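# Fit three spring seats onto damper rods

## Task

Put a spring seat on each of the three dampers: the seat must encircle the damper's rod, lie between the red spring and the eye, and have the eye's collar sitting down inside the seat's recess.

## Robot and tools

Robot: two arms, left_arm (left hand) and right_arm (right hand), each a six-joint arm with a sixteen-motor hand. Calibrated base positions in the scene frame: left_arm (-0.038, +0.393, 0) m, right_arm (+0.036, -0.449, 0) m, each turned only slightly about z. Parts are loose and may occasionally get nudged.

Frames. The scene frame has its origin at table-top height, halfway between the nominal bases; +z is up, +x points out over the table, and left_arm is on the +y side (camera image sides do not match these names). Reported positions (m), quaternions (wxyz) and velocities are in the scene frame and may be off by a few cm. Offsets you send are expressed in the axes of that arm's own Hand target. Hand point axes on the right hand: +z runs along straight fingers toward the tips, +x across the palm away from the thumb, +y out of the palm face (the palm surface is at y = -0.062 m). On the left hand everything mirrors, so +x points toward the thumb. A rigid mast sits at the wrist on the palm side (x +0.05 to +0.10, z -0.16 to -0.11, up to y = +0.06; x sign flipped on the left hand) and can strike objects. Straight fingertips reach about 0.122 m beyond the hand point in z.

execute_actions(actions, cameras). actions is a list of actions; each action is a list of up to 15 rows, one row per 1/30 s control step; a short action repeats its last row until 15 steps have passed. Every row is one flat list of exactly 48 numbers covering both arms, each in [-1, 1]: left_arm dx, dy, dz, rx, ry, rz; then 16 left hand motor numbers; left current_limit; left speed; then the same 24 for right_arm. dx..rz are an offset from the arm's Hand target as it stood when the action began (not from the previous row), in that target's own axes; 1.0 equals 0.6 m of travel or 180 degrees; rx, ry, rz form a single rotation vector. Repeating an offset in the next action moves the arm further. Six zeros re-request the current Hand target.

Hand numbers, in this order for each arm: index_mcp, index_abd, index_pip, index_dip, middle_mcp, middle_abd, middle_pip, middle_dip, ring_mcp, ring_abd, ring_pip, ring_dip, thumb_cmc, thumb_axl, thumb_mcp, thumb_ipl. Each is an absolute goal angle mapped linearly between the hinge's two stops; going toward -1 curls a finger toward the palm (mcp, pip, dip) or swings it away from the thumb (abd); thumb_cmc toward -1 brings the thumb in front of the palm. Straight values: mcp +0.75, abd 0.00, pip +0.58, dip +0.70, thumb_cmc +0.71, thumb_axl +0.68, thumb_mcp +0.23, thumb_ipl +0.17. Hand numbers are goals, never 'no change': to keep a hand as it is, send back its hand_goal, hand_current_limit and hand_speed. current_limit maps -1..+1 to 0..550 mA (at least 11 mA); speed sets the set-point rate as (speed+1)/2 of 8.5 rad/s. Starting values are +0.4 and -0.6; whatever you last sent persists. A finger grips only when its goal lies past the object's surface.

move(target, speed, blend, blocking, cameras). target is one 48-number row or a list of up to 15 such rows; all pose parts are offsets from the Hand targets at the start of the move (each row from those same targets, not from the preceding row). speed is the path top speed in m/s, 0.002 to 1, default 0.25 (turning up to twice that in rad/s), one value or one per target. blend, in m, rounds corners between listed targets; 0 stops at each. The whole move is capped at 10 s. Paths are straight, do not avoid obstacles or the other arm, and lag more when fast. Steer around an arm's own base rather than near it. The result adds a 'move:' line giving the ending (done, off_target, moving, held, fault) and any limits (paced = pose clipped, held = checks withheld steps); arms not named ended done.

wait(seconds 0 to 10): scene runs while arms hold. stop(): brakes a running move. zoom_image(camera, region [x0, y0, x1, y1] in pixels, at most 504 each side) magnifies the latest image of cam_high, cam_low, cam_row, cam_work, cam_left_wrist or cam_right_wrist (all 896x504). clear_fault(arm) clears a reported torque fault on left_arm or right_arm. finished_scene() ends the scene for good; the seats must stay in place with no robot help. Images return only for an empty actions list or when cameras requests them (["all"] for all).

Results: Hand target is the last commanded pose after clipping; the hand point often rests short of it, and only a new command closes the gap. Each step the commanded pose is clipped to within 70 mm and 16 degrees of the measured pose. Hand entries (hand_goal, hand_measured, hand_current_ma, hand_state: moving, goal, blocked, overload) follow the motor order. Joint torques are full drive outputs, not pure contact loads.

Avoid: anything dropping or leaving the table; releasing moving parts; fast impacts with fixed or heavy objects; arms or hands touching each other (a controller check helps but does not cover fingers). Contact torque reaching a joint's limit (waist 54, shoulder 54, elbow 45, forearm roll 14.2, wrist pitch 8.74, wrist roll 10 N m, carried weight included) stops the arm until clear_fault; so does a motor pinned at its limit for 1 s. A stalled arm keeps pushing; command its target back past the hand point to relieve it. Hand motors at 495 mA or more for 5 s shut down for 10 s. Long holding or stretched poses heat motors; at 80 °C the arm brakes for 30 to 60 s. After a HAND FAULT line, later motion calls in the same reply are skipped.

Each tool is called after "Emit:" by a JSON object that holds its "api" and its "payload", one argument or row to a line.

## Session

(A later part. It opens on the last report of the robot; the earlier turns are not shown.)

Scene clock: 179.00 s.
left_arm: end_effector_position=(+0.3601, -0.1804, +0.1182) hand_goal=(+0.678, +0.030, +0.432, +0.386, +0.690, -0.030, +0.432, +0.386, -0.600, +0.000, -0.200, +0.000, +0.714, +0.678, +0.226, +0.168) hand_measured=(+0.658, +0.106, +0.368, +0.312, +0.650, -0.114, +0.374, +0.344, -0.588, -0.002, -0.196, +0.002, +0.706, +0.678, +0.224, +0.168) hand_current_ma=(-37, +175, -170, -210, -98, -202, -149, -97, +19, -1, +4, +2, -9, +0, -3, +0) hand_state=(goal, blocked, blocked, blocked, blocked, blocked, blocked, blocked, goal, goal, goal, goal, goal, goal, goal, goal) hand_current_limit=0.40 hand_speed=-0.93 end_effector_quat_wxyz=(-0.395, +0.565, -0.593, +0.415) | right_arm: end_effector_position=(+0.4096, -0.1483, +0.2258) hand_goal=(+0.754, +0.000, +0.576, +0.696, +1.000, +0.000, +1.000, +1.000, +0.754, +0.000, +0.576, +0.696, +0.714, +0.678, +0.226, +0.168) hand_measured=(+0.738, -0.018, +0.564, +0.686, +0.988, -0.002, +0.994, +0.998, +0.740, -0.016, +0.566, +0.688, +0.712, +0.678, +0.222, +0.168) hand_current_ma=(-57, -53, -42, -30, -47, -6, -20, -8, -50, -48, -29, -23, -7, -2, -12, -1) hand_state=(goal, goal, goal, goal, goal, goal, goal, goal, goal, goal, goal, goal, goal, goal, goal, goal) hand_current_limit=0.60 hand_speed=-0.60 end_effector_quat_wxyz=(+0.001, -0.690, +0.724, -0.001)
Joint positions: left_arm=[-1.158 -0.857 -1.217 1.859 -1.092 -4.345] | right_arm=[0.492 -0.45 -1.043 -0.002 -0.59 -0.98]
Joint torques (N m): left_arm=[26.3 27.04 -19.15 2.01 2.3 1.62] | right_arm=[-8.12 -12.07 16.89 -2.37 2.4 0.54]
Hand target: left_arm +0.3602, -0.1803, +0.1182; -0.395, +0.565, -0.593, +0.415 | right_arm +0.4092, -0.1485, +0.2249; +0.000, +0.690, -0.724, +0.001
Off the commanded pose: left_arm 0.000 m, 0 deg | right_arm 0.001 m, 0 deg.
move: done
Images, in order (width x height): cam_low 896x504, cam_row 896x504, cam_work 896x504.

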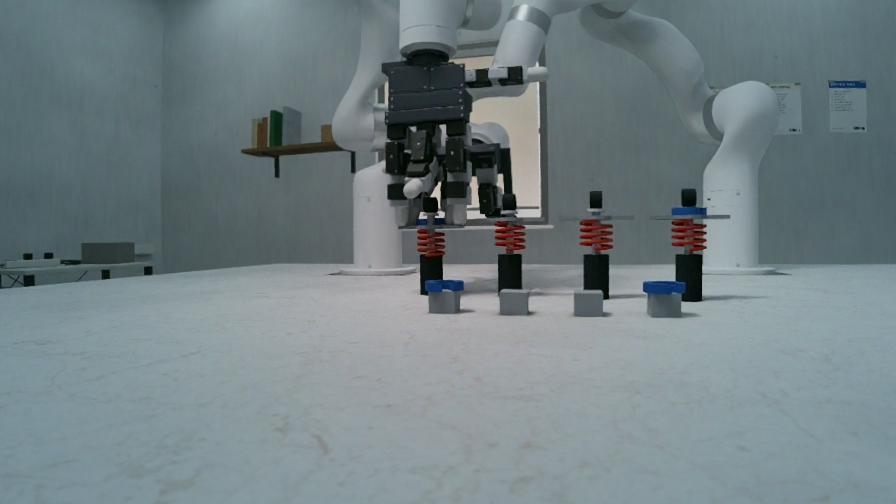

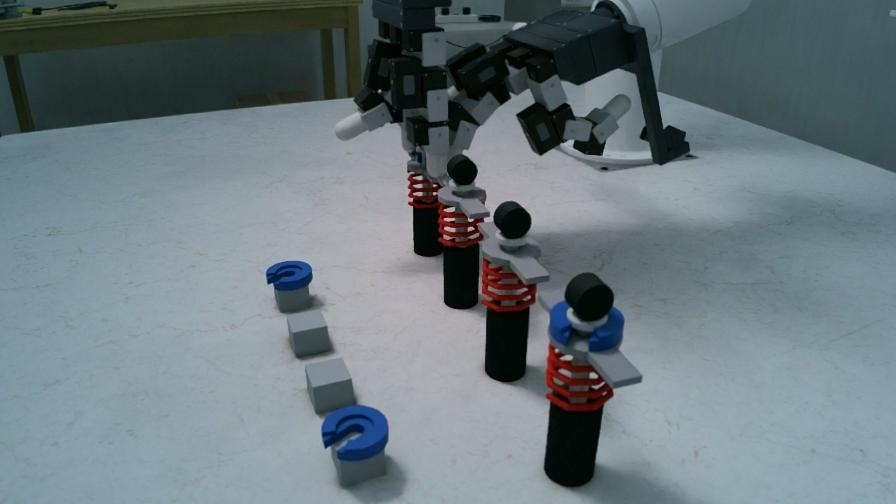

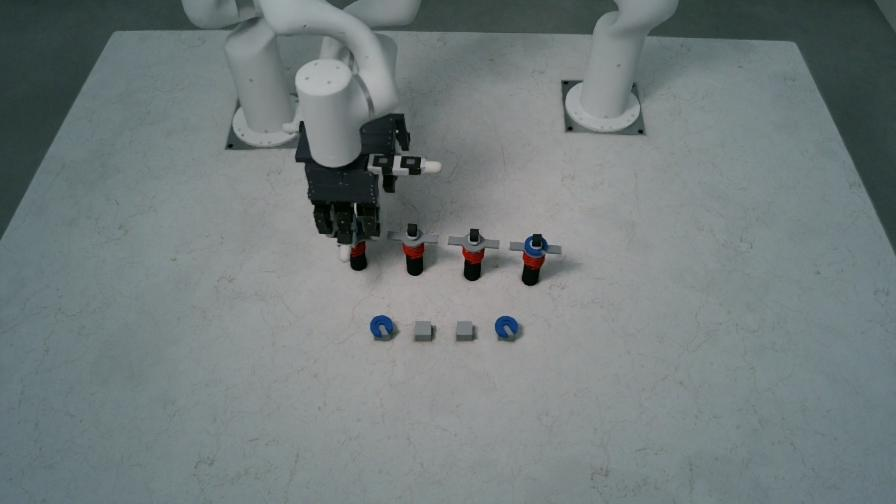

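Emit:
{"api": "move", "payload": {
  "target": [-0.0008,0.0056,-0.0155,0,0,0, 0.678,0.03,0.431,0.385, 0.69,-0.03,0.431,0.385, -0.6,0,-0.2,0.0, 0.714,0.678,0.226,0.168, 0.4,-0.93, 0,0,0,0,0,0, 0.754,0,0.576,0.696, 1,0,1,1, 0.754,0,0.576,0.696, 0.714,0.678,0.226,0.168, 0.6,-0.6],
  "speed": 0.03,
  "cameras": ["cam_low","cam_row","cam_high","cam_left_wrist"]
}}

Emit:
{"api": "zoom_image", "payload": {
  "camera": "cam_low",
  "region": [390, 180, 470, 230]
}}

Emit:
{"api": "zoom_image", "payload": {
  "camera": "cam_low",
  "region": [410, 200, 450, 230]
}}

Emit:
{"api": "zoom_image", "payload": {
  "camera": "cam_row",
  "region": [390, 110, 490, 180]
}}

Emit:
{"api": "zoom_image", "payload": {
  "camera": "cam_left_wrist",
  "region": [310, 0, 500, 110]
}}

Scene clock: 180.17 s.
left_arm: end_effector_position=(+0.3504, -0.1794, +0.1182) hand_goal=(+0.678, +0.030, +0.432, +0.386, +0.690, -0.030, +0.432, +0.386, -0.600, +0.000, -0.200, +0.000, +0.714, +0.678, +0.226, +0.168) hand_measured=(+0.670, +0.086, +0.428, +0.384, +0.662, -0.122, +0.422, +0.382, -0.588, -0.002, -0.196, +0.002, +0.706, +0.678, +0.224, +0.168) hand_current_ma=(-10, +116, -4, -1, -60, -230, -14, -3, +19, -1, +4, +2, -9, +0, -3, +0) hand_state=(goal, blocked, goal, goal, blocked, blocked, goal, goal, goal, goal, goal, goal, goal, goal, goal, goal) hand_current_limit=0.40 hand_speed=-0.93 end_effector_quat_wxyz=(-0.395, +0.565, -0.593, +0.415) | right_arm: end_effector_position=(+0.4096, -0.1483, +0.2258) hand_goal=(+0.754, +0.000, +0.576, +0.696, +1.000, +0.000, +1.000, +1.000, +0.754, +0.000, +0.576, +0.696, +0.714, +0.678, +0.226, +0.168) hand_measured=(+0.738, -0.018, +0.564, +0.686, +0.988, -0.002, +0.994, +0.998, +0.740, -0.016, +0.566, +0.688, +0.712, +0.678, +0.222, +0.168) hand_current_ma=(-58, -53, -43, -30, -47, -6, -20, -8, -51, -48, -31, -24, -7, -2, -12, -1) hand_state=(goal, goal, goal, goal, goal, goal, goal, goal, goal, goal, goal, goal, goal, goal, goal, goal) hand_current_limit=0.60 hand_speed=-0.60 end_effector_quat_wxyz=(+0.001, -0.690, +0.724, -0.001)
Joint positions: left_arm=[-1.173 -0.85 -1.203 1.848 -1.099 -4.351] | right_arm=[0.492 -0.45 -1.043 -0.002 -0.59 -0.98]
Joint torques (N m): left_arm=[-11.09 67.32 -11.64 -2.04 -4.96 -1.03] | right_arm=[-7.57 -11.61 17.68 -2.33 2.27 0.53]
Hand target: left_arm +0.3503, -0.1794, +0.1182; -0.395, +0.565, -0.593, +0.415 | right_arm +0.4092, -0.1485, +0.2249; +0.000, +0.690, -0.724, +0.001
Off the commanded pose: left_arm 0.000 m, 0 deg | right_arm 0.001 m, 0 deg.
move: done
Images, in order (width x height): cam_high 896x504, cam_low 896x504, cam_row 896x504, cam_left_wrist 896x504.

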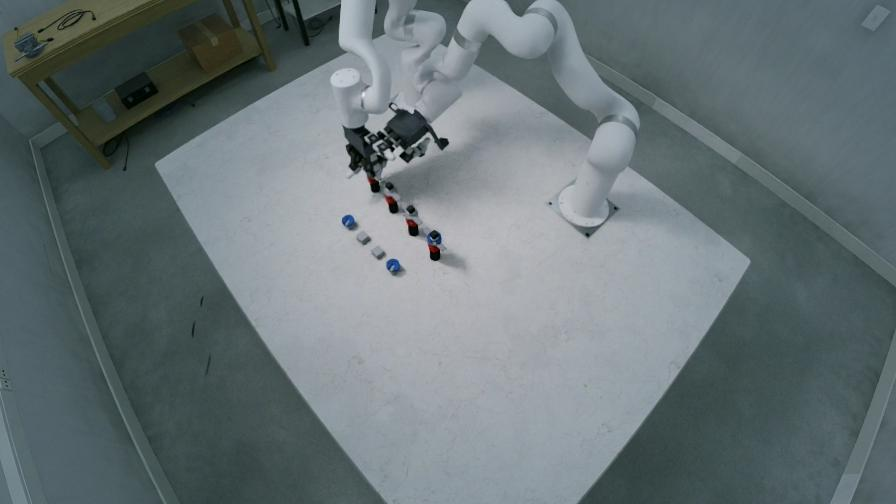

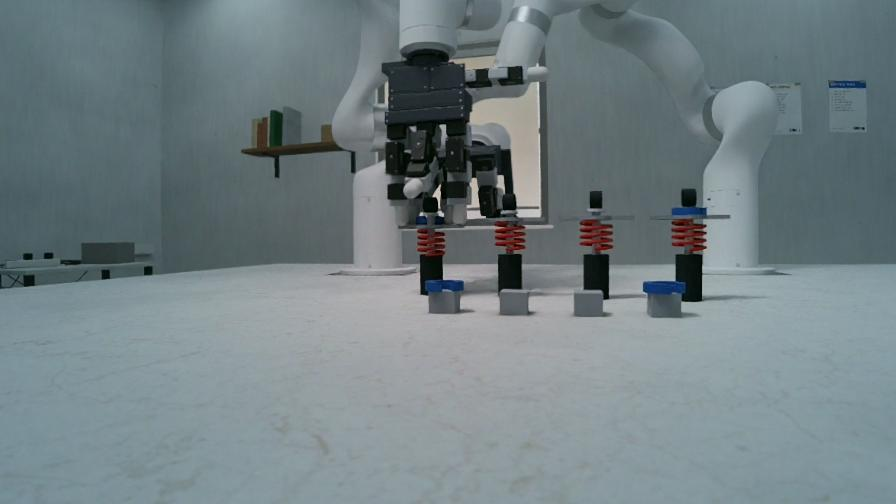

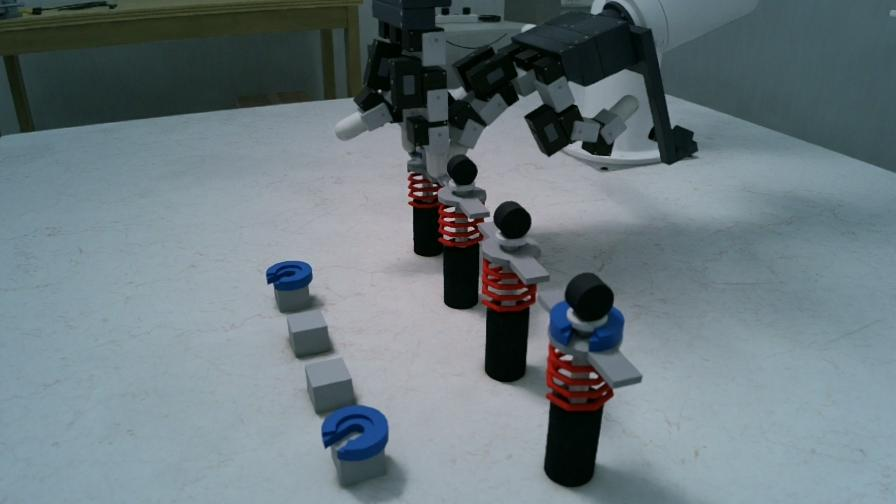

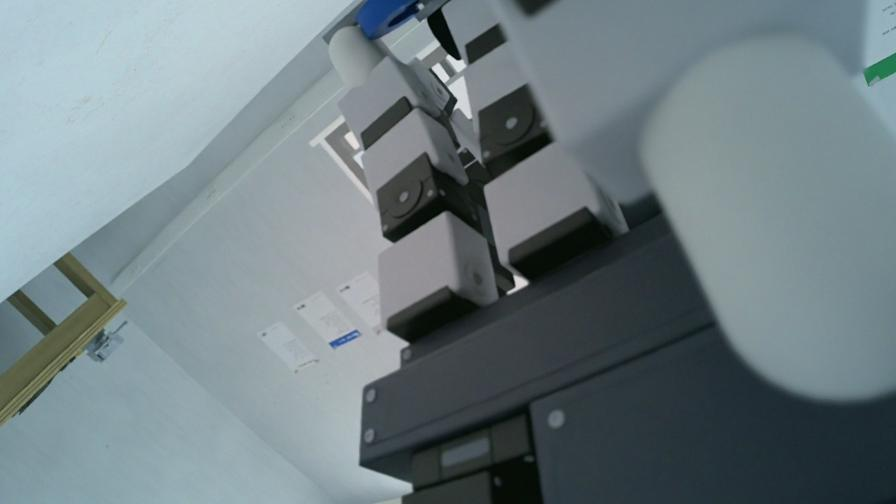

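Scaled by 6.300.

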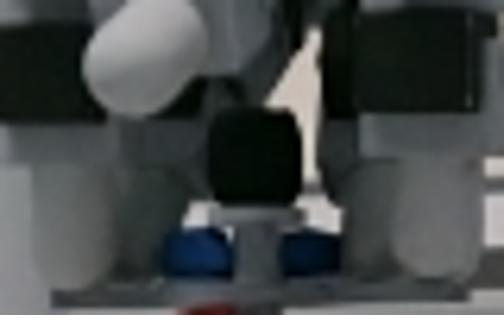

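Scaled by 12.600.

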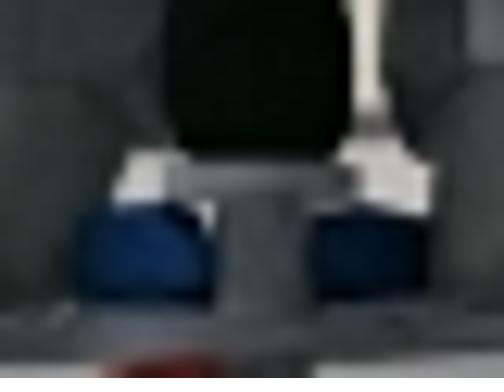

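Scaled by 5.040.

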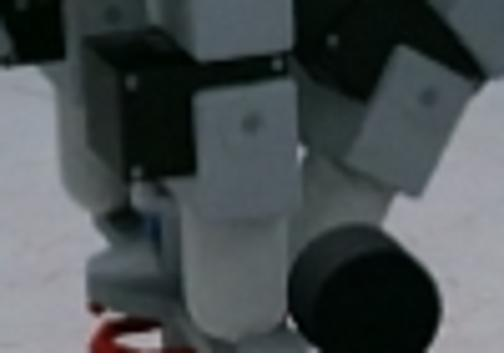

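Scaled by 2.653.

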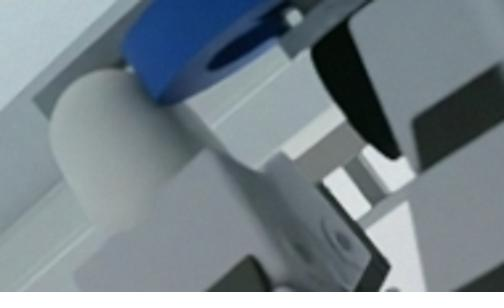

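Emit:
{"api": "move", "payload": {
  "target": [0,0,0,0,0,0, 0.678,0.135,0.431,0.385, 0.69,-0.135,0.431,0.385, -0.6,0,-0.2,0.0, 0.714,0.678,0.226,0.168, 0.4,-0.94, 0,0,0,0,0,0, 0.754,0,0.576,0.696, 1,0,1,1, 0.754,0,0.576,0.696, 0.714,0.678,0.226,0.168, 0.6,-0.6],
  "speed": 0.03,
  "cameras": ["cam_low","cam_row","cam_high","cam_left_wrist"]
}}

Emit:
{"api": "zoom_image", "payload": {
  "camera": "cam_low",
  "region": [390, 180, 470, 230]
}}

Emit:
{"api": "zoom_image", "payload": {
  "camera": "cam_low",
  "region": [410, 200, 450, 230]
}}

Emit:
{"api": "zoom_image", "payload": {
  "camera": "cam_left_wrist",
  "region": [310, 0, 500, 110]
}}

Scene clock: 181.93 s.
left_arm: end_effector_position=(+0.3503, -0.1794, +0.1182) hand_goal=(+0.678, +0.136, +0.432, +0.386, +0.690, -0.134, +0.432, +0.386, -0.600, +0.000, -0.200, +0.000, +0.714, +0.678, +0.226, +0.168) hand_measured=(+0.670, +0.132, +0.428, +0.384, +0.670, -0.130, +0.424, +0.384, -0.588, -0.002, -0.196, +0.002, +0.706, +0.678, +0.224, +0.168) hand_current_ma=(-11, -3, -3, -1, -37, +3, -9, -2, +19, -1, +4, +2, -9, +0, -3, +0) hand_state=(goal, goal, goal, goal, blocked, goal, goal, goal, goal, goal, goal, goal, goal, goal, goal, goal) hand_current_limit=0.40 hand_speed=-0.94 end_effector_quat_wxyz=(-0.395, +0.565, -0.593, +0.415) | right_arm: end_effector_position=(+0.4096, -0.1483, +0.2258) hand_goal=(+0.754, +0.000, +0.576, +0.696, +1.000, +0.000, +1.000, +1.000, +0.754, +0.000, +0.576, +0.696, +0.714, +0.678, +0.226, +0.168) hand_measured=(+0.738, -0.018, +0.564, +0.686, +0.988, -0.002, +0.994, +0.998, +0.740, -0.016, +0.566, +0.688, +0.712, +0.678, +0.222, +0.168) hand_current_ma=(-58, -53, -44, -30, -47, -6, -20, -8, -51, -48, -31, -25, -7, -2, -12, -1) hand_state=(goal, goal, goal, goal, goal, goal, goal, goal, goal, goal, goal, goal, goal, goal, goal, goal) hand_current_limit=0.60 hand_speed=-0.60 end_effector_quat_wxyz=(+0.001, -0.690, +0.724, -0.001)
Joint positions: left_arm=[-1.173 -0.85 -1.202 1.848 -1.099 -4.351] | right_arm=[0.492 -0.45 -1.043 -0.002 -0.59 -0.98]
Joint torques (N m): left_arm=[-11.25 69.1 -15.47 -2.36 -4.63 -0.96] | right_arm=[-8.69 -12.38 16.89 -2.42 2.2 0.6]
Hand target: left_arm +0.3503, -0.1794, +0.1182; -0.395, +0.565, -0.593, +0.415 | right_arm +0.4092, -0.1485, +0.2249; +0.000, +0.690, -0.724, +0.001
Off the commanded pose: left_arm 0.000 m, 0 deg | right_arm 0.001 m, 0 deg.
move: done
Images, in order (width x height): cam_high 896x504, cam_low 896x504, cam_row 896x504, cam_left_wrist 896x504.

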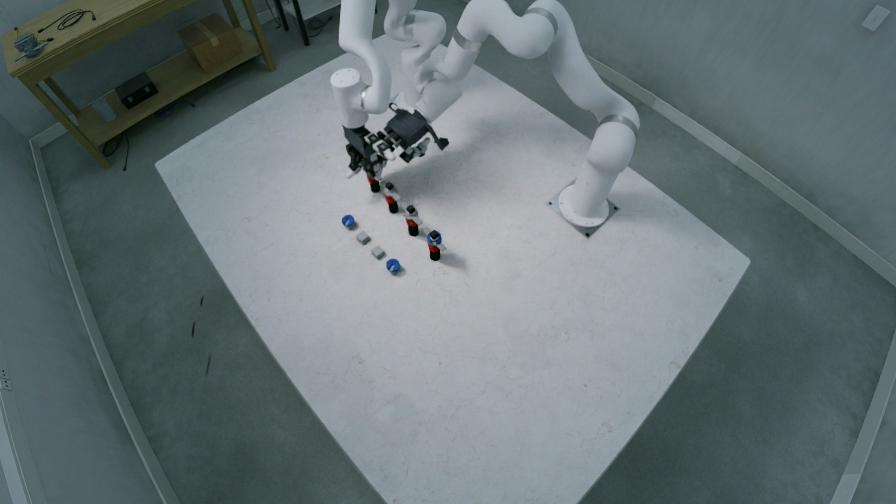

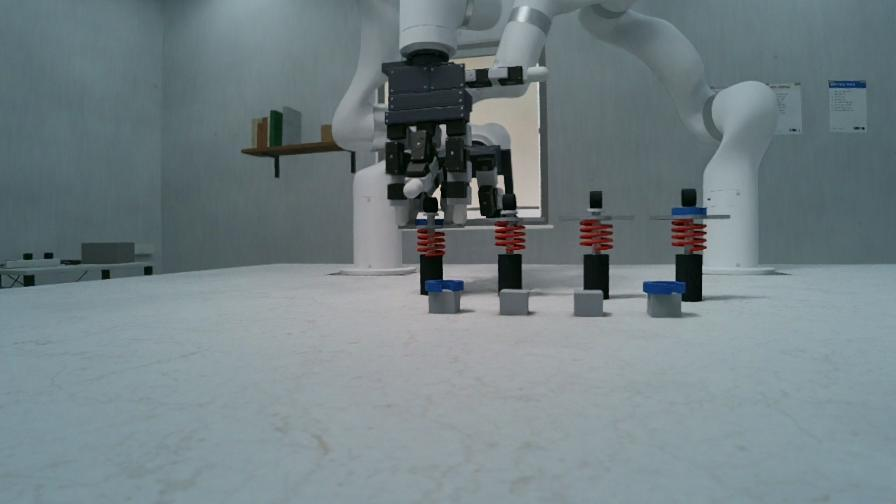

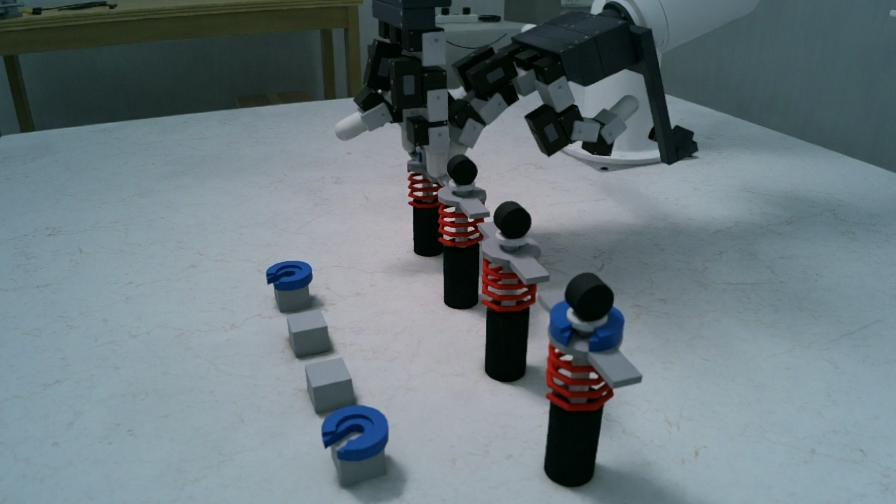

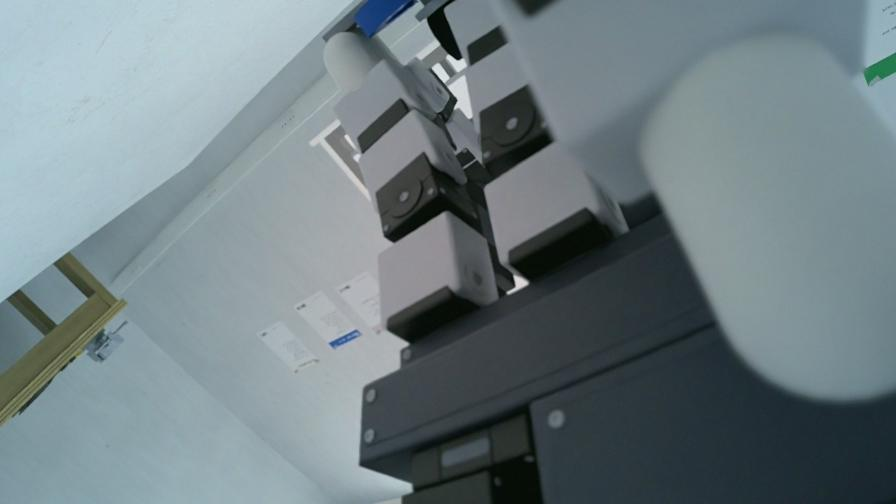

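Scaled by 6.300.

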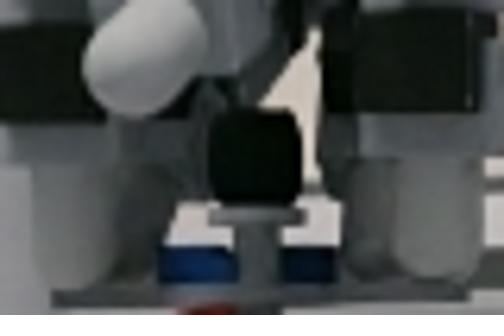

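Scaled by 12.600.

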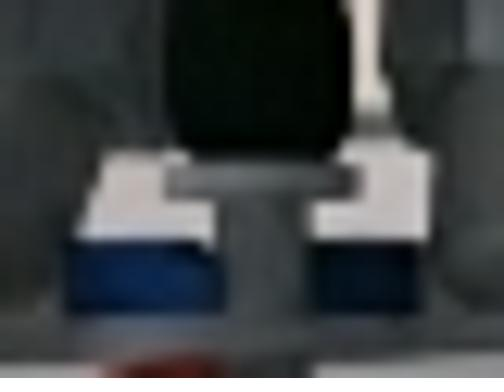

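Scaled by 2.653.

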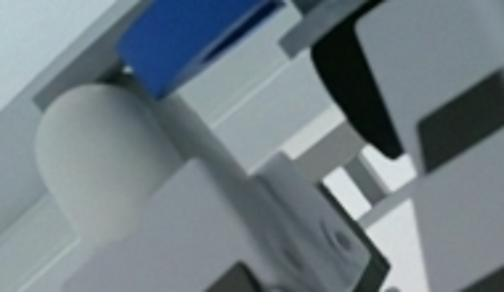

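Emit:
{"api": "move", "payload": {
  "target": [0,0.01995,-0.05483,0,0,0, 0.678,0.135,0.431,0.385, 0.69,-0.135,0.431,0.385, -0.6,0,-0.2,0.0, 0.714,0.678,0.226,0.168, 0.4,-0.94, 0,0,0,0,0,0, 0.754,0,0.576,0.696, 1,0,1,1, 0.754,0,0.576,0.696, 0.714,0.678,0.226,0.168, 0.6,-0.6],
  "speed": 0.06,
  "cameras": ["cam_low","cam_row"]
}}

Scene clock: 183.77 s.
left_arm: end_effector_position=(+0.3154, -0.1777, +0.1182) hand_goal=(+0.678, +0.136, +0.432, +0.386, +0.690, -0.134, +0.432, +0.386, -0.600, +0.000, -0.200, +0.000, +0.714, +0.678, +0.226, +0.168) hand_measured=(+0.670, +0.132, +0.428, +0.384, +0.670, -0.130, +0.424, +0.384, -0.588, -0.002, -0.196, +0.002, +0.706, +0.678, +0.224, +0.168) hand_current_ma=(-11, -3, -3, -1, -37, +3, -9, -2, +19, -1, +4, +2, -9, +0, -3, +0) hand_state=(goal, goal, goal, goal, goal, goal, goal, goal, goal, goal, goal, goal, goal, goal, goal, goal) hand_current_limit=0.40 hand_speed=-0.94 end_effector_quat_wxyz=(-0.395, +0.565, -0.593, +0.415) | right_arm: end_effector_position=(+0.4096, -0.1483, +0.2258) hand_goal=(+0.754, +0.000, +0.576, +0.696, +1.000, +0.000, +1.000, +1.000, +0.754, +0.000, +0.576, +0.696, +0.714, +0.678, +0.226, +0.168) hand_measured=(+0.738, -0.018, +0.564, +0.686, +0.988, -0.002, +0.994, +0.998, +0.740, -0.016, +0.566, +0.688, +0.712, +0.678, +0.222, +0.168) hand_current_ma=(-58, -53, -44, -30, -47, -6, -20, -8, -51, -48, -31, -25, -7, -2, -12, -1) hand_state=(goal, goal, goal, goal, goal, goal, goal, goal, goal, goal, goal, goal, goal, goal, goal, goal) hand_current_limit=0.60 hand_speed=-0.60 end_effector_quat_wxyz=(+0.001, -0.690, +0.724, -0.001)
Joint positions: left_arm=[-1.229 -0.828 -1.159 1.803 -1.123 -4.37] | right_arm=[0.492 -0.45 -1.043 -0.002 -0.59 -0.98]
Joint torques (N m): left_arm=[-13.64 67.19 -12.6 -3.15 -4.92 -1.57] | right_arm=[-8.32 -12.04 17.25 -2.15 2.41 0.48]
Hand target: left_arm +0.3154, -0.1777, +0.1182; -0.395, +0.565, -0.593, +0.415 | right_arm +0.4092, -0.1485, +0.2249; +0.000, +0.690, -0.724, +0.001
Off the commanded pose: left_arm 0.000 m, 0 deg | right_arm 0.001 m, 0 deg.
move: done
Images, in order (width x height): cam_low 896x504, cam_row 896x504.

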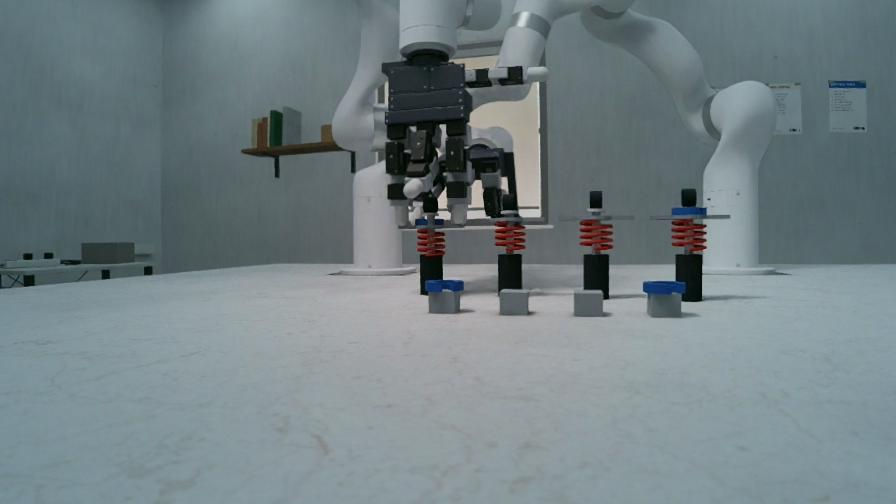

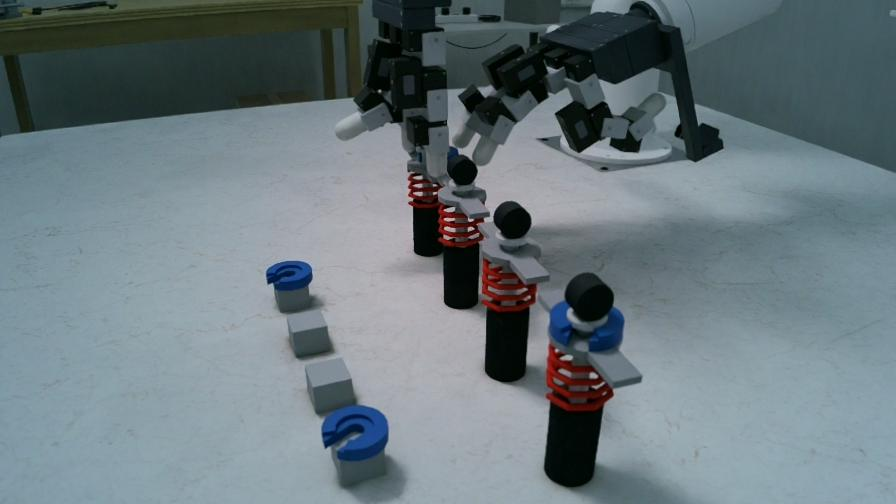

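Emit:
{"api": "zoom_image", "payload": {
  "camera": "cam_low",
  "region": [390, 180, 470, 230]
}}

Emit:
{"api": "zoom_image", "payload": {
  "camera": "cam_row",
  "region": [390, 110, 490, 180]
}}

Scaled by 6.300.

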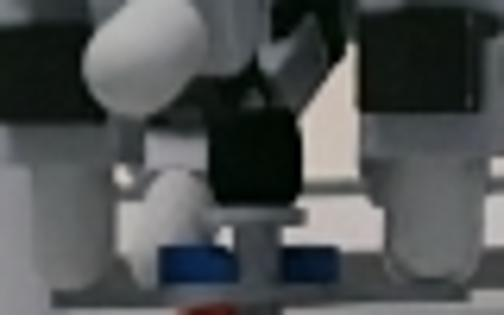

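Scaled by 5.040.

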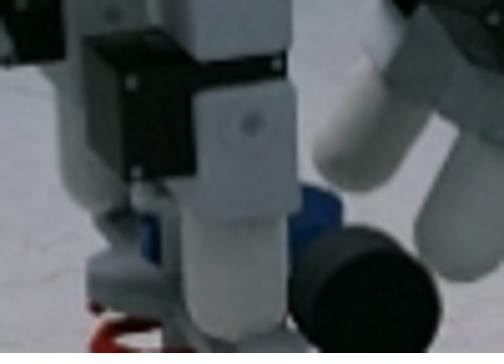

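Emit:
{"api": "move", "payload": {
  "target": [
    [0,0,0,0,0,0, 0.678,0.0,0.431,0.385, 0.69,0.0,0.431,0.385, -0.6,0,-0.2,0.0, 0.714,0.678,0.226,0.168, 0.4,-0.9, 0,0,0,0,0,0, 0.754,0,0.576,0.696, 1,0,1,1, 0.754,0,0.576,0.696, 0.714,0.678,0.226,0.168, 0.6,-0.6],
    [0,-0.0114,0.03133,0,0,0, 0.678,0.0,0.431,0.385, 0.69,0.0,0.431,0.385, -0.6,0,-0.2,0.0, 0.714,0.678,0.226,0.168, 0.4,-0.9, 0,0,0,0,0,0, 0.754,0,0.576,0.696, 1,0,1,1, 0.754,0,0.576,0.696, 0.714,0.678,0.226,0.168, 0.6,-0.6]
  ],
  "speed": 0.03,
  "cameras": ["cam_low","cam_row"]
}}

Emit:
{"api": "zoom_image", "payload": {
  "camera": "cam_low",
  "region": [390, 180, 470, 230]
}}

Emit:
{"api": "zoom_image", "payload": {
  "camera": "cam_row",
  "region": [390, 110, 490, 180]
}}

Scene clock: 185.93 s.
left_arm: end_effector_position=(+0.3353, -0.1786, +0.1182) hand_goal=(+0.678, +0.000, +0.432, +0.386, +0.690, +0.000, +0.432, +0.386, -0.600, +0.000, -0.200, +0.000, +0.714, +0.678, +0.226, +0.168) hand_measured=(+0.670, +0.004, +0.428, +0.384, +0.670, -0.004, +0.424, +0.384, -0.588, -0.002, -0.196, +0.002, +0.706, +0.678, +0.224, +0.168) hand_current_ma=(-11, +2, -3, -1, -36, -2, -9, -2, +18, -1, +4, +2, -9, +0, -3, +0) hand_state=(goal, goal, goal, goal, goal, goal, goal, goal, goal, goal, goal, goal, goal, goal, goal, goal) hand_current_limit=0.40 hand_speed=-0.90 end_effector_quat_wxyz=(-0.395, +0.565, -0.593, +0.415) | right_arm: end_effector_position=(+0.4096, -0.1483, +0.2258) hand_goal=(+0.754, +0.000, +0.576, +0.696, +1.000, +0.000, +1.000, +1.000, +0.754, +0.000, +0.576, +0.696, +0.714, +0.678, +0.226, +0.168) hand_measured=(+0.738, -0.018, +0.564, +0.686, +0.988, -0.002, +0.994, +0.998, +0.740, -0.016, +0.566, +0.688, +0.712, +0.678, +0.222, +0.168) hand_current_ma=(-58, -53, -44, -30, -47, -6, -20, -8, -51, -48, -31, -25, -7, -2, -12, -1) hand_state=(goal, goal, goal, goal, goal, goal, goal, goal, goal, goal, goal, goal, goal, goal, goal, goal) hand_current_limit=0.60 hand_speed=-0.60 end_effector_quat_wxyz=(+0.001, -0.690, +0.724, -0.001)
Joint positions: left_arm=[-1.197 -0.84 -1.183 1.829 -1.109 -4.36] | right_arm=[0.492 -0.45 -1.043 -0.002 -0.59 -0.98]
Joint torques (N m): left_arm=[11.03 44.48 -22.96 4.45 1.69 0.82] | right_arm=[-8.32 -11.74 17.23 -1.96 2.29 0.5]
Hand target: left_arm +0.3353, -0.1786, +0.1182; -0.395, +0.565, -0.593, +0.415 | right_arm +0.4092, -0.1485, +0.2249; +0.000, +0.690, -0.724, +0.001
Off the commanded pose: left_arm 0.000 m, 0 deg | right_arm 0.001 m, 0 deg.
move: done
Images, in order (width x height): cam_low 896x504, cam_row 896x504.

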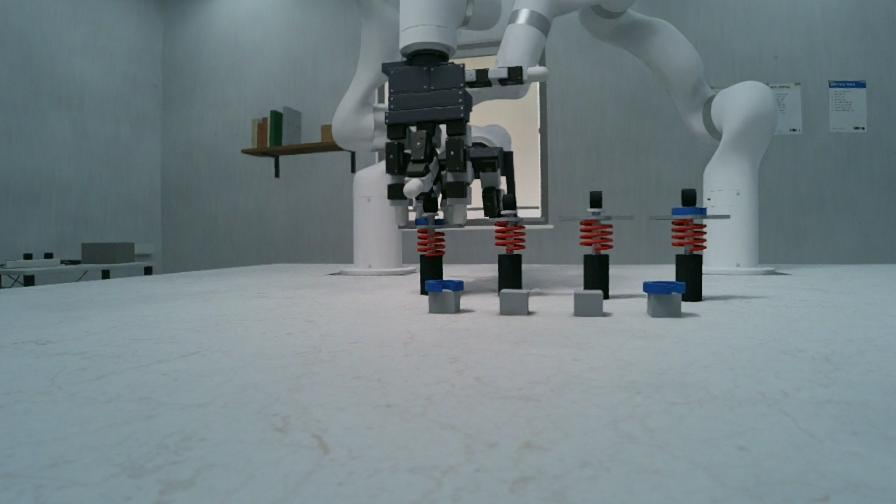

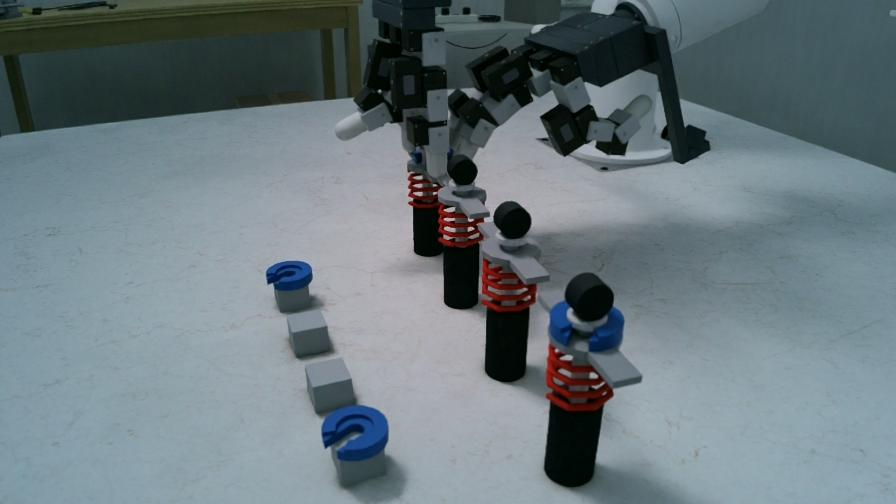

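Scaled by 6.300.

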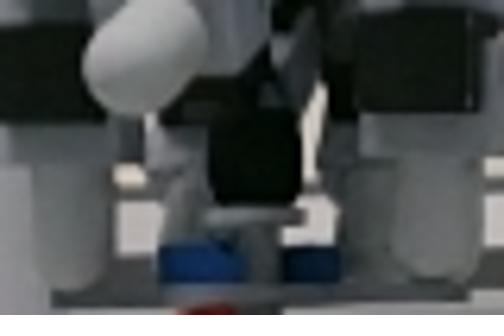

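Scaled by 5.040.

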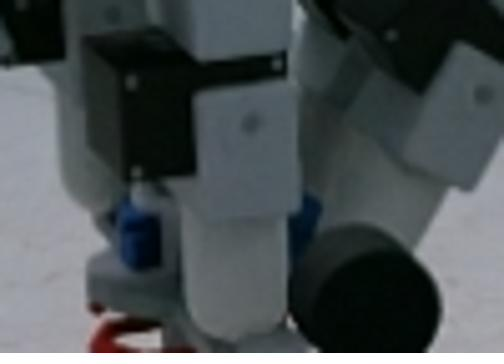

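Emit:
{"api": "move", "payload": {
  "target": [0,-0.00285,0.00783,0,0,0, 0.678,0.0,0.431,0.385, 0.69,0.0,0.431,0.385, -0.6,0,-0.2,0.0, 0.714,0.678,0.226,0.168, 0.4,-0.9, 0,0,0,0,0,0, 0.754,0,0.576,0.696, 1,0,1,1, 0.754,0,0.576,0.696, 0.714,0.678,0.226,0.168, 0.6,-0.6],
  "speed": 0.015,
  "cameras": ["cam_low","cam_row"]
}}

Emit:
{"api": "zoom_image", "payload": {
  "camera": "cam_low",
  "region": [390, 180, 470, 230]
}}

Emit:
{"api": "zoom_image", "payload": {
  "camera": "cam_row",
  "region": [390, 110, 490, 180]
}}

Scene clock: 186.80 s.
left_arm: end_effector_position=(+0.3402, -0.1789, +0.1182) hand_goal=(+0.678, +0.000, +0.432, +0.386, +0.690, +0.000, +0.432, +0.386, -0.600, +0.000, -0.200, +0.000, +0.714, +0.678, +0.226, +0.168) hand_measured=(+0.670, +0.004, +0.428, +0.384, +0.670, -0.004, +0.424, +0.384, -0.588, -0.002, -0.196, +0.002, +0.706, +0.678, +0.224, +0.168) hand_current_ma=(-11, +2, -3, -1, -36, -2, -9, -2, +18, -1, +4, +2, -9, +0, -3, +0) hand_state=(goal, goal, goal, goal, goal, goal, goal, goal, goal, goal, goal, goal, goal, goal, goal, goal) hand_current_limit=0.40 hand_speed=-0.90 end_effector_quat_wxyz=(-0.395, +0.565, -0.593, +0.415) | right_arm: end_effector_position=(+0.4096, -0.1483, +0.2258) hand_goal=(+0.754, +0.000, +0.576, +0.696, +1.000, +0.000, +1.000, +1.000, +0.754, +0.000, +0.576, +0.696, +0.714, +0.678, +0.226, +0.168) hand_measured=(+0.738, -0.018, +0.564, +0.686, +0.988, -0.002, +0.994, +0.998, +0.740, -0.016, +0.566, +0.688, +0.712, +0.678, +0.222, +0.168) hand_current_ma=(-58, -53, -44, -30, -47, -6, -20, -8, -51, -48, -31, -25, -7, -2, -12, -1) hand_state=(goal, goal, goal, goal, goal, goal, goal, goal, goal, goal, goal, goal, goal, goal, goal, goal) hand_current_limit=0.60 hand_speed=-0.60 end_effector_quat_wxyz=(+0.001, -0.690, +0.724, -0.001)
Joint positions: left_arm=[-1.189 -0.843 -1.189 1.835 -1.106 -4.357] | right_arm=[0.492 -0.45 -1.043 -0.002 -0.59 -0.98]
Joint torques (N m): left_arm=[13.21 45.99 -23.9 4.04 1.55 0.74] | right_arm=[-6.8 -12.05 17.17 -2.2 2.24 0.43]
Hand target: left_arm +0.3403, -0.1789, +0.1182; -0.395, +0.565, -0.593, +0.415 | right_arm +0.4092, -0.1485, +0.2249; +0.000, +0.690, -0.724, +0.001
Off the commanded pose: left_arm 0.000 m, 0 deg | right_arm 0.001 m, 0 deg.
move: done
Images, in order (width x height): cam_low 896x504, cam_row 896x504.

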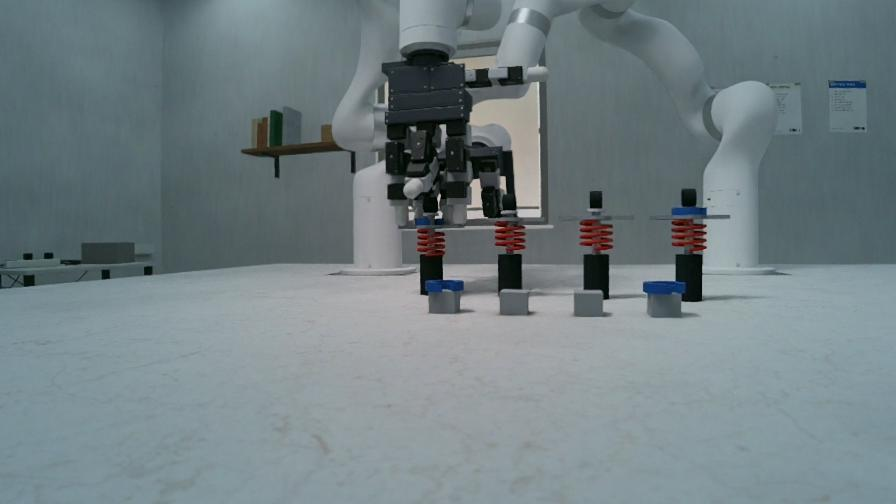

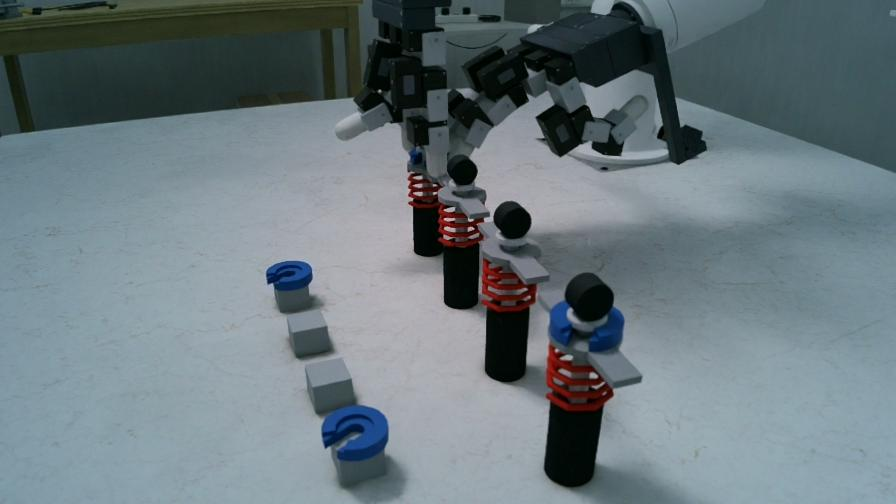

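Scaled by 6.300.

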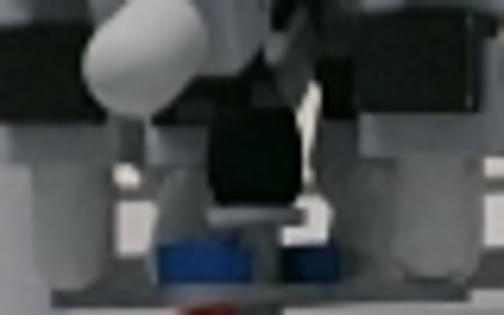

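Scaled by 5.040.

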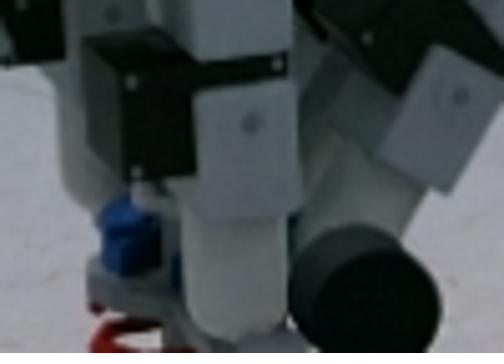

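Emit:
{"api": "zoom_image", "payload": {
  "camera": "cam_low",
  "region": [660, 180, 740, 230]
}}

Emit:
{"api": "zoom_image", "payload": {
  "camera": "cam_row",
  "region": [530, 260, 650, 350]
}}

Emit:
{"api": "zoom_image", "payload": {
  "camera": "cam_row",
  "region": [400, 140, 440, 170]
}}

Emit:
{"api": "zoom_image", "payload": {
  "camera": "cam_low",
  "region": [412, 205, 452, 230]
}}

Scaled by 6.300.

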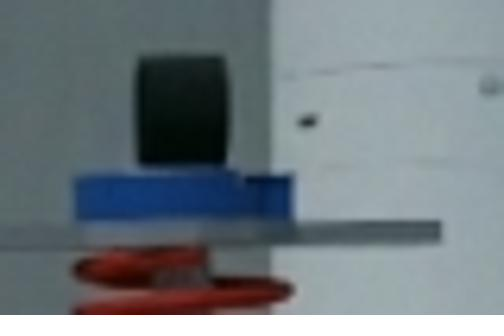

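Scaled by 4.200.

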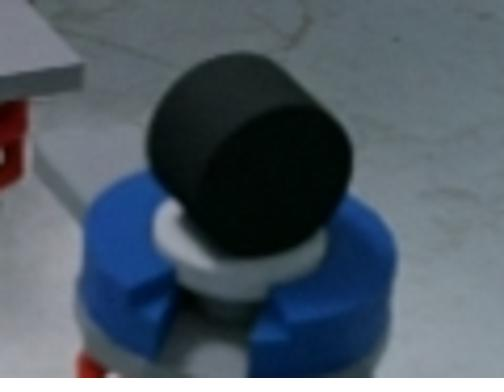

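Scaled by 12.600.

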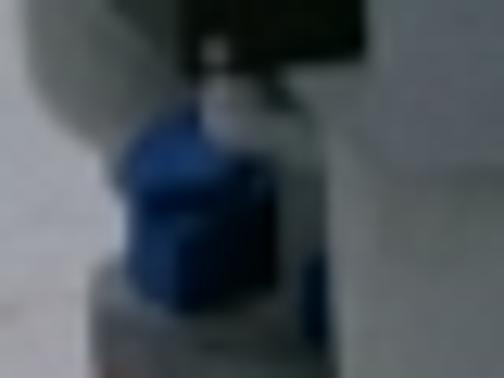

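Scaled by 12.600.

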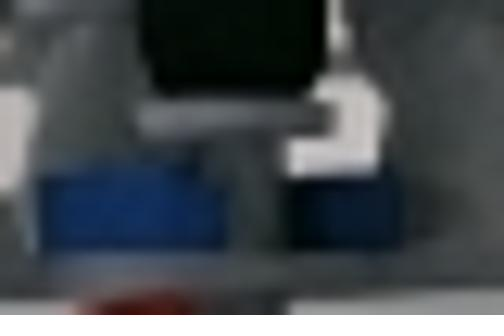

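Emit:
{"api": "move", "payload": {
  "target": [0,-0.00171,0.0047,0,0,0, 0.678,0.0,0.431,0.385, 0.69,0.0,0.431,0.385, -0.6,0,-0.2,0.0, 0.714,0.678,0.226,0.168, 0.4,-0.9, 0,0,0,0,0,0, 0.754,0,0.576,0.696, 1,0,1,1, 0.754,0,0.576,0.696, 0.714,0.678,0.226,0.168, 0.6,-0.6],
  "speed": 0.012,
  "cameras": ["cam_low","cam_row"]
}}

Emit:
{"api": "zoom_image", "payload": {
  "camera": "cam_row",
  "region": [390, 110, 490, 180]
}}

Emit:
{"api": "zoom_image", "payload": {
  "camera": "cam_low",
  "region": [412, 205, 452, 230]
}}

Scene clock: 189.87 s.
left_arm: end_effector_position=(+0.3432, -0.1790, +0.1182) hand_goal=(+0.678, +0.000, +0.432, +0.386, +0.690, +0.000, +0.432, +0.386, -0.600, +0.000, -0.200, +0.000, +0.714, +0.678, +0.226, +0.168) hand_measured=(+0.670, +0.004, +0.428, +0.384, +0.670, -0.018, +0.422, +0.382, -0.588, -0.002, -0.196, +0.002, +0.706, +0.678, +0.224, +0.168) hand_current_ma=(-11, +2, -3, -1, -36, -26, -15, -5, +18, -1, +4, +2, -9, +0, -3, +0) hand_state=(goal, goal, goal, goal, goal, goal, goal, goal, goal, goal, goal, goal, goal, goal, goal, goal) hand_current_limit=0.40 hand_speed=-0.90 end_effector_quat_wxyz=(-0.395, +0.565, -0.593, +0.415) | right_arm: end_effector_position=(+0.4096, -0.1483, +0.2258) hand_goal=(+0.754, +0.000, +0.576, +0.696, +1.000, +0.000, +1.000, +1.000, +0.754, +0.000, +0.576, +0.696, +0.714, +0.678, +0.226, +0.168) hand_measured=(+0.738, -0.018, +0.564, +0.686, +0.988, -0.002, +0.994, +0.998, +0.740, -0.016, +0.566, +0.688, +0.712, +0.678, +0.222, +0.168) hand_current_ma=(-58, -53, -44, -30, -47, -6, -20, -8, -51, -48, -31, -25, -7, -2, -12, -1) hand_state=(goal, goal, goal, goal, goal, goal, goal, goal, goal, goal, goal, goal, goal, goal, goal, goal) hand_current_limit=0.60 hand_speed=-0.60 end_effector_quat_wxyz=(+0.001, -0.690, +0.724, -0.001)
Joint positions: left_arm=[-1.184 -0.845 -1.193 1.839 -1.104 -4.355] | right_arm=[0.492 -0.45 -1.043 -0.002 -0.59 -0.98]
Joint torques (N m): left_arm=[13.33 43.36 -24.48 5.61 1.58 0.76] | right_arm=[-8.3 -12 17.6 -2.04 2.25 0.54]
Hand target: left_arm +0.3433, -0.1790, +0.1182; -0.395, +0.565, -0.593, +0.415 | right_arm +0.4092, -0.1485, +0.2249; +0.000, +0.690, -0.724, +0.001
Off the commanded pose: left_arm 0.000 m, 0 deg | right_arm 0.001 m, 0 deg.
move: done
Images, in order (width x height): cam_low 896x504, cam_row 896x504.

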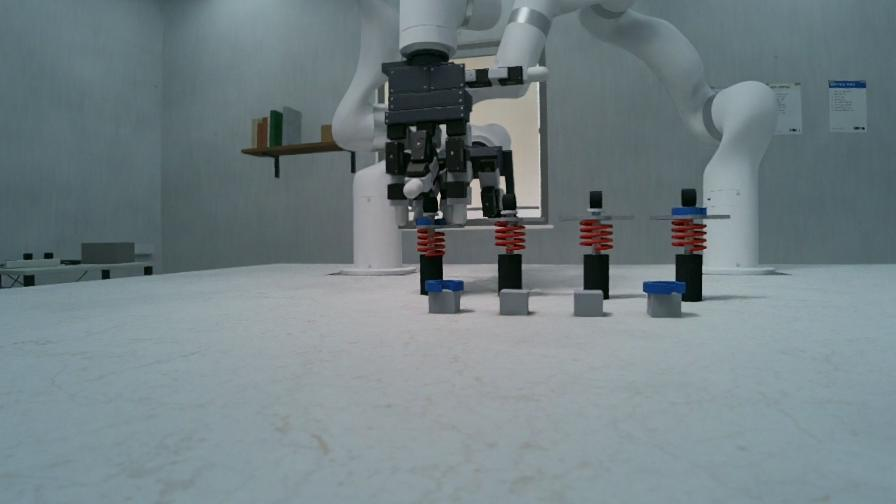

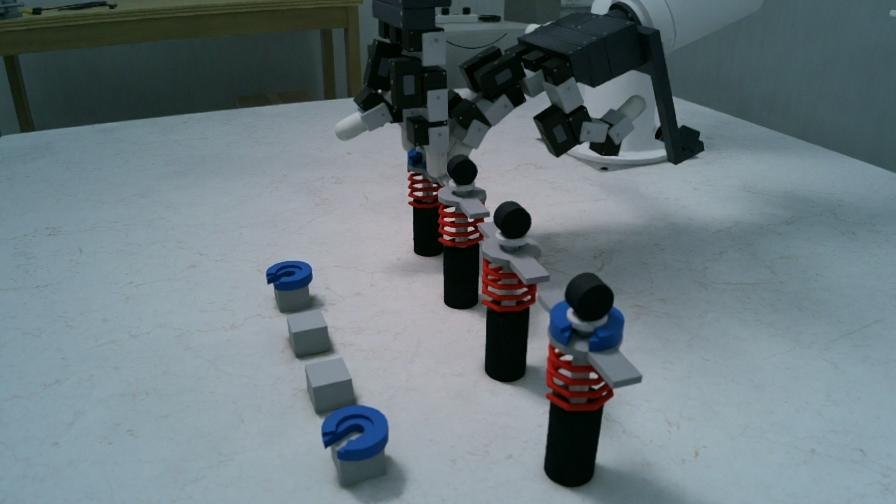

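Scaled by 5.040.

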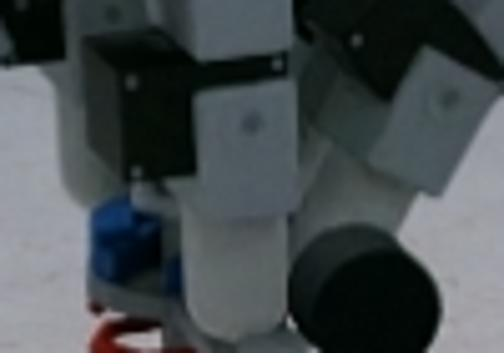

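Scaled by 12.600.

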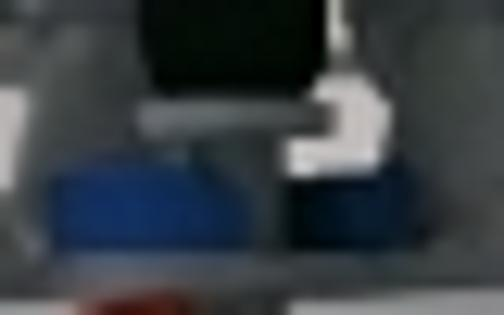

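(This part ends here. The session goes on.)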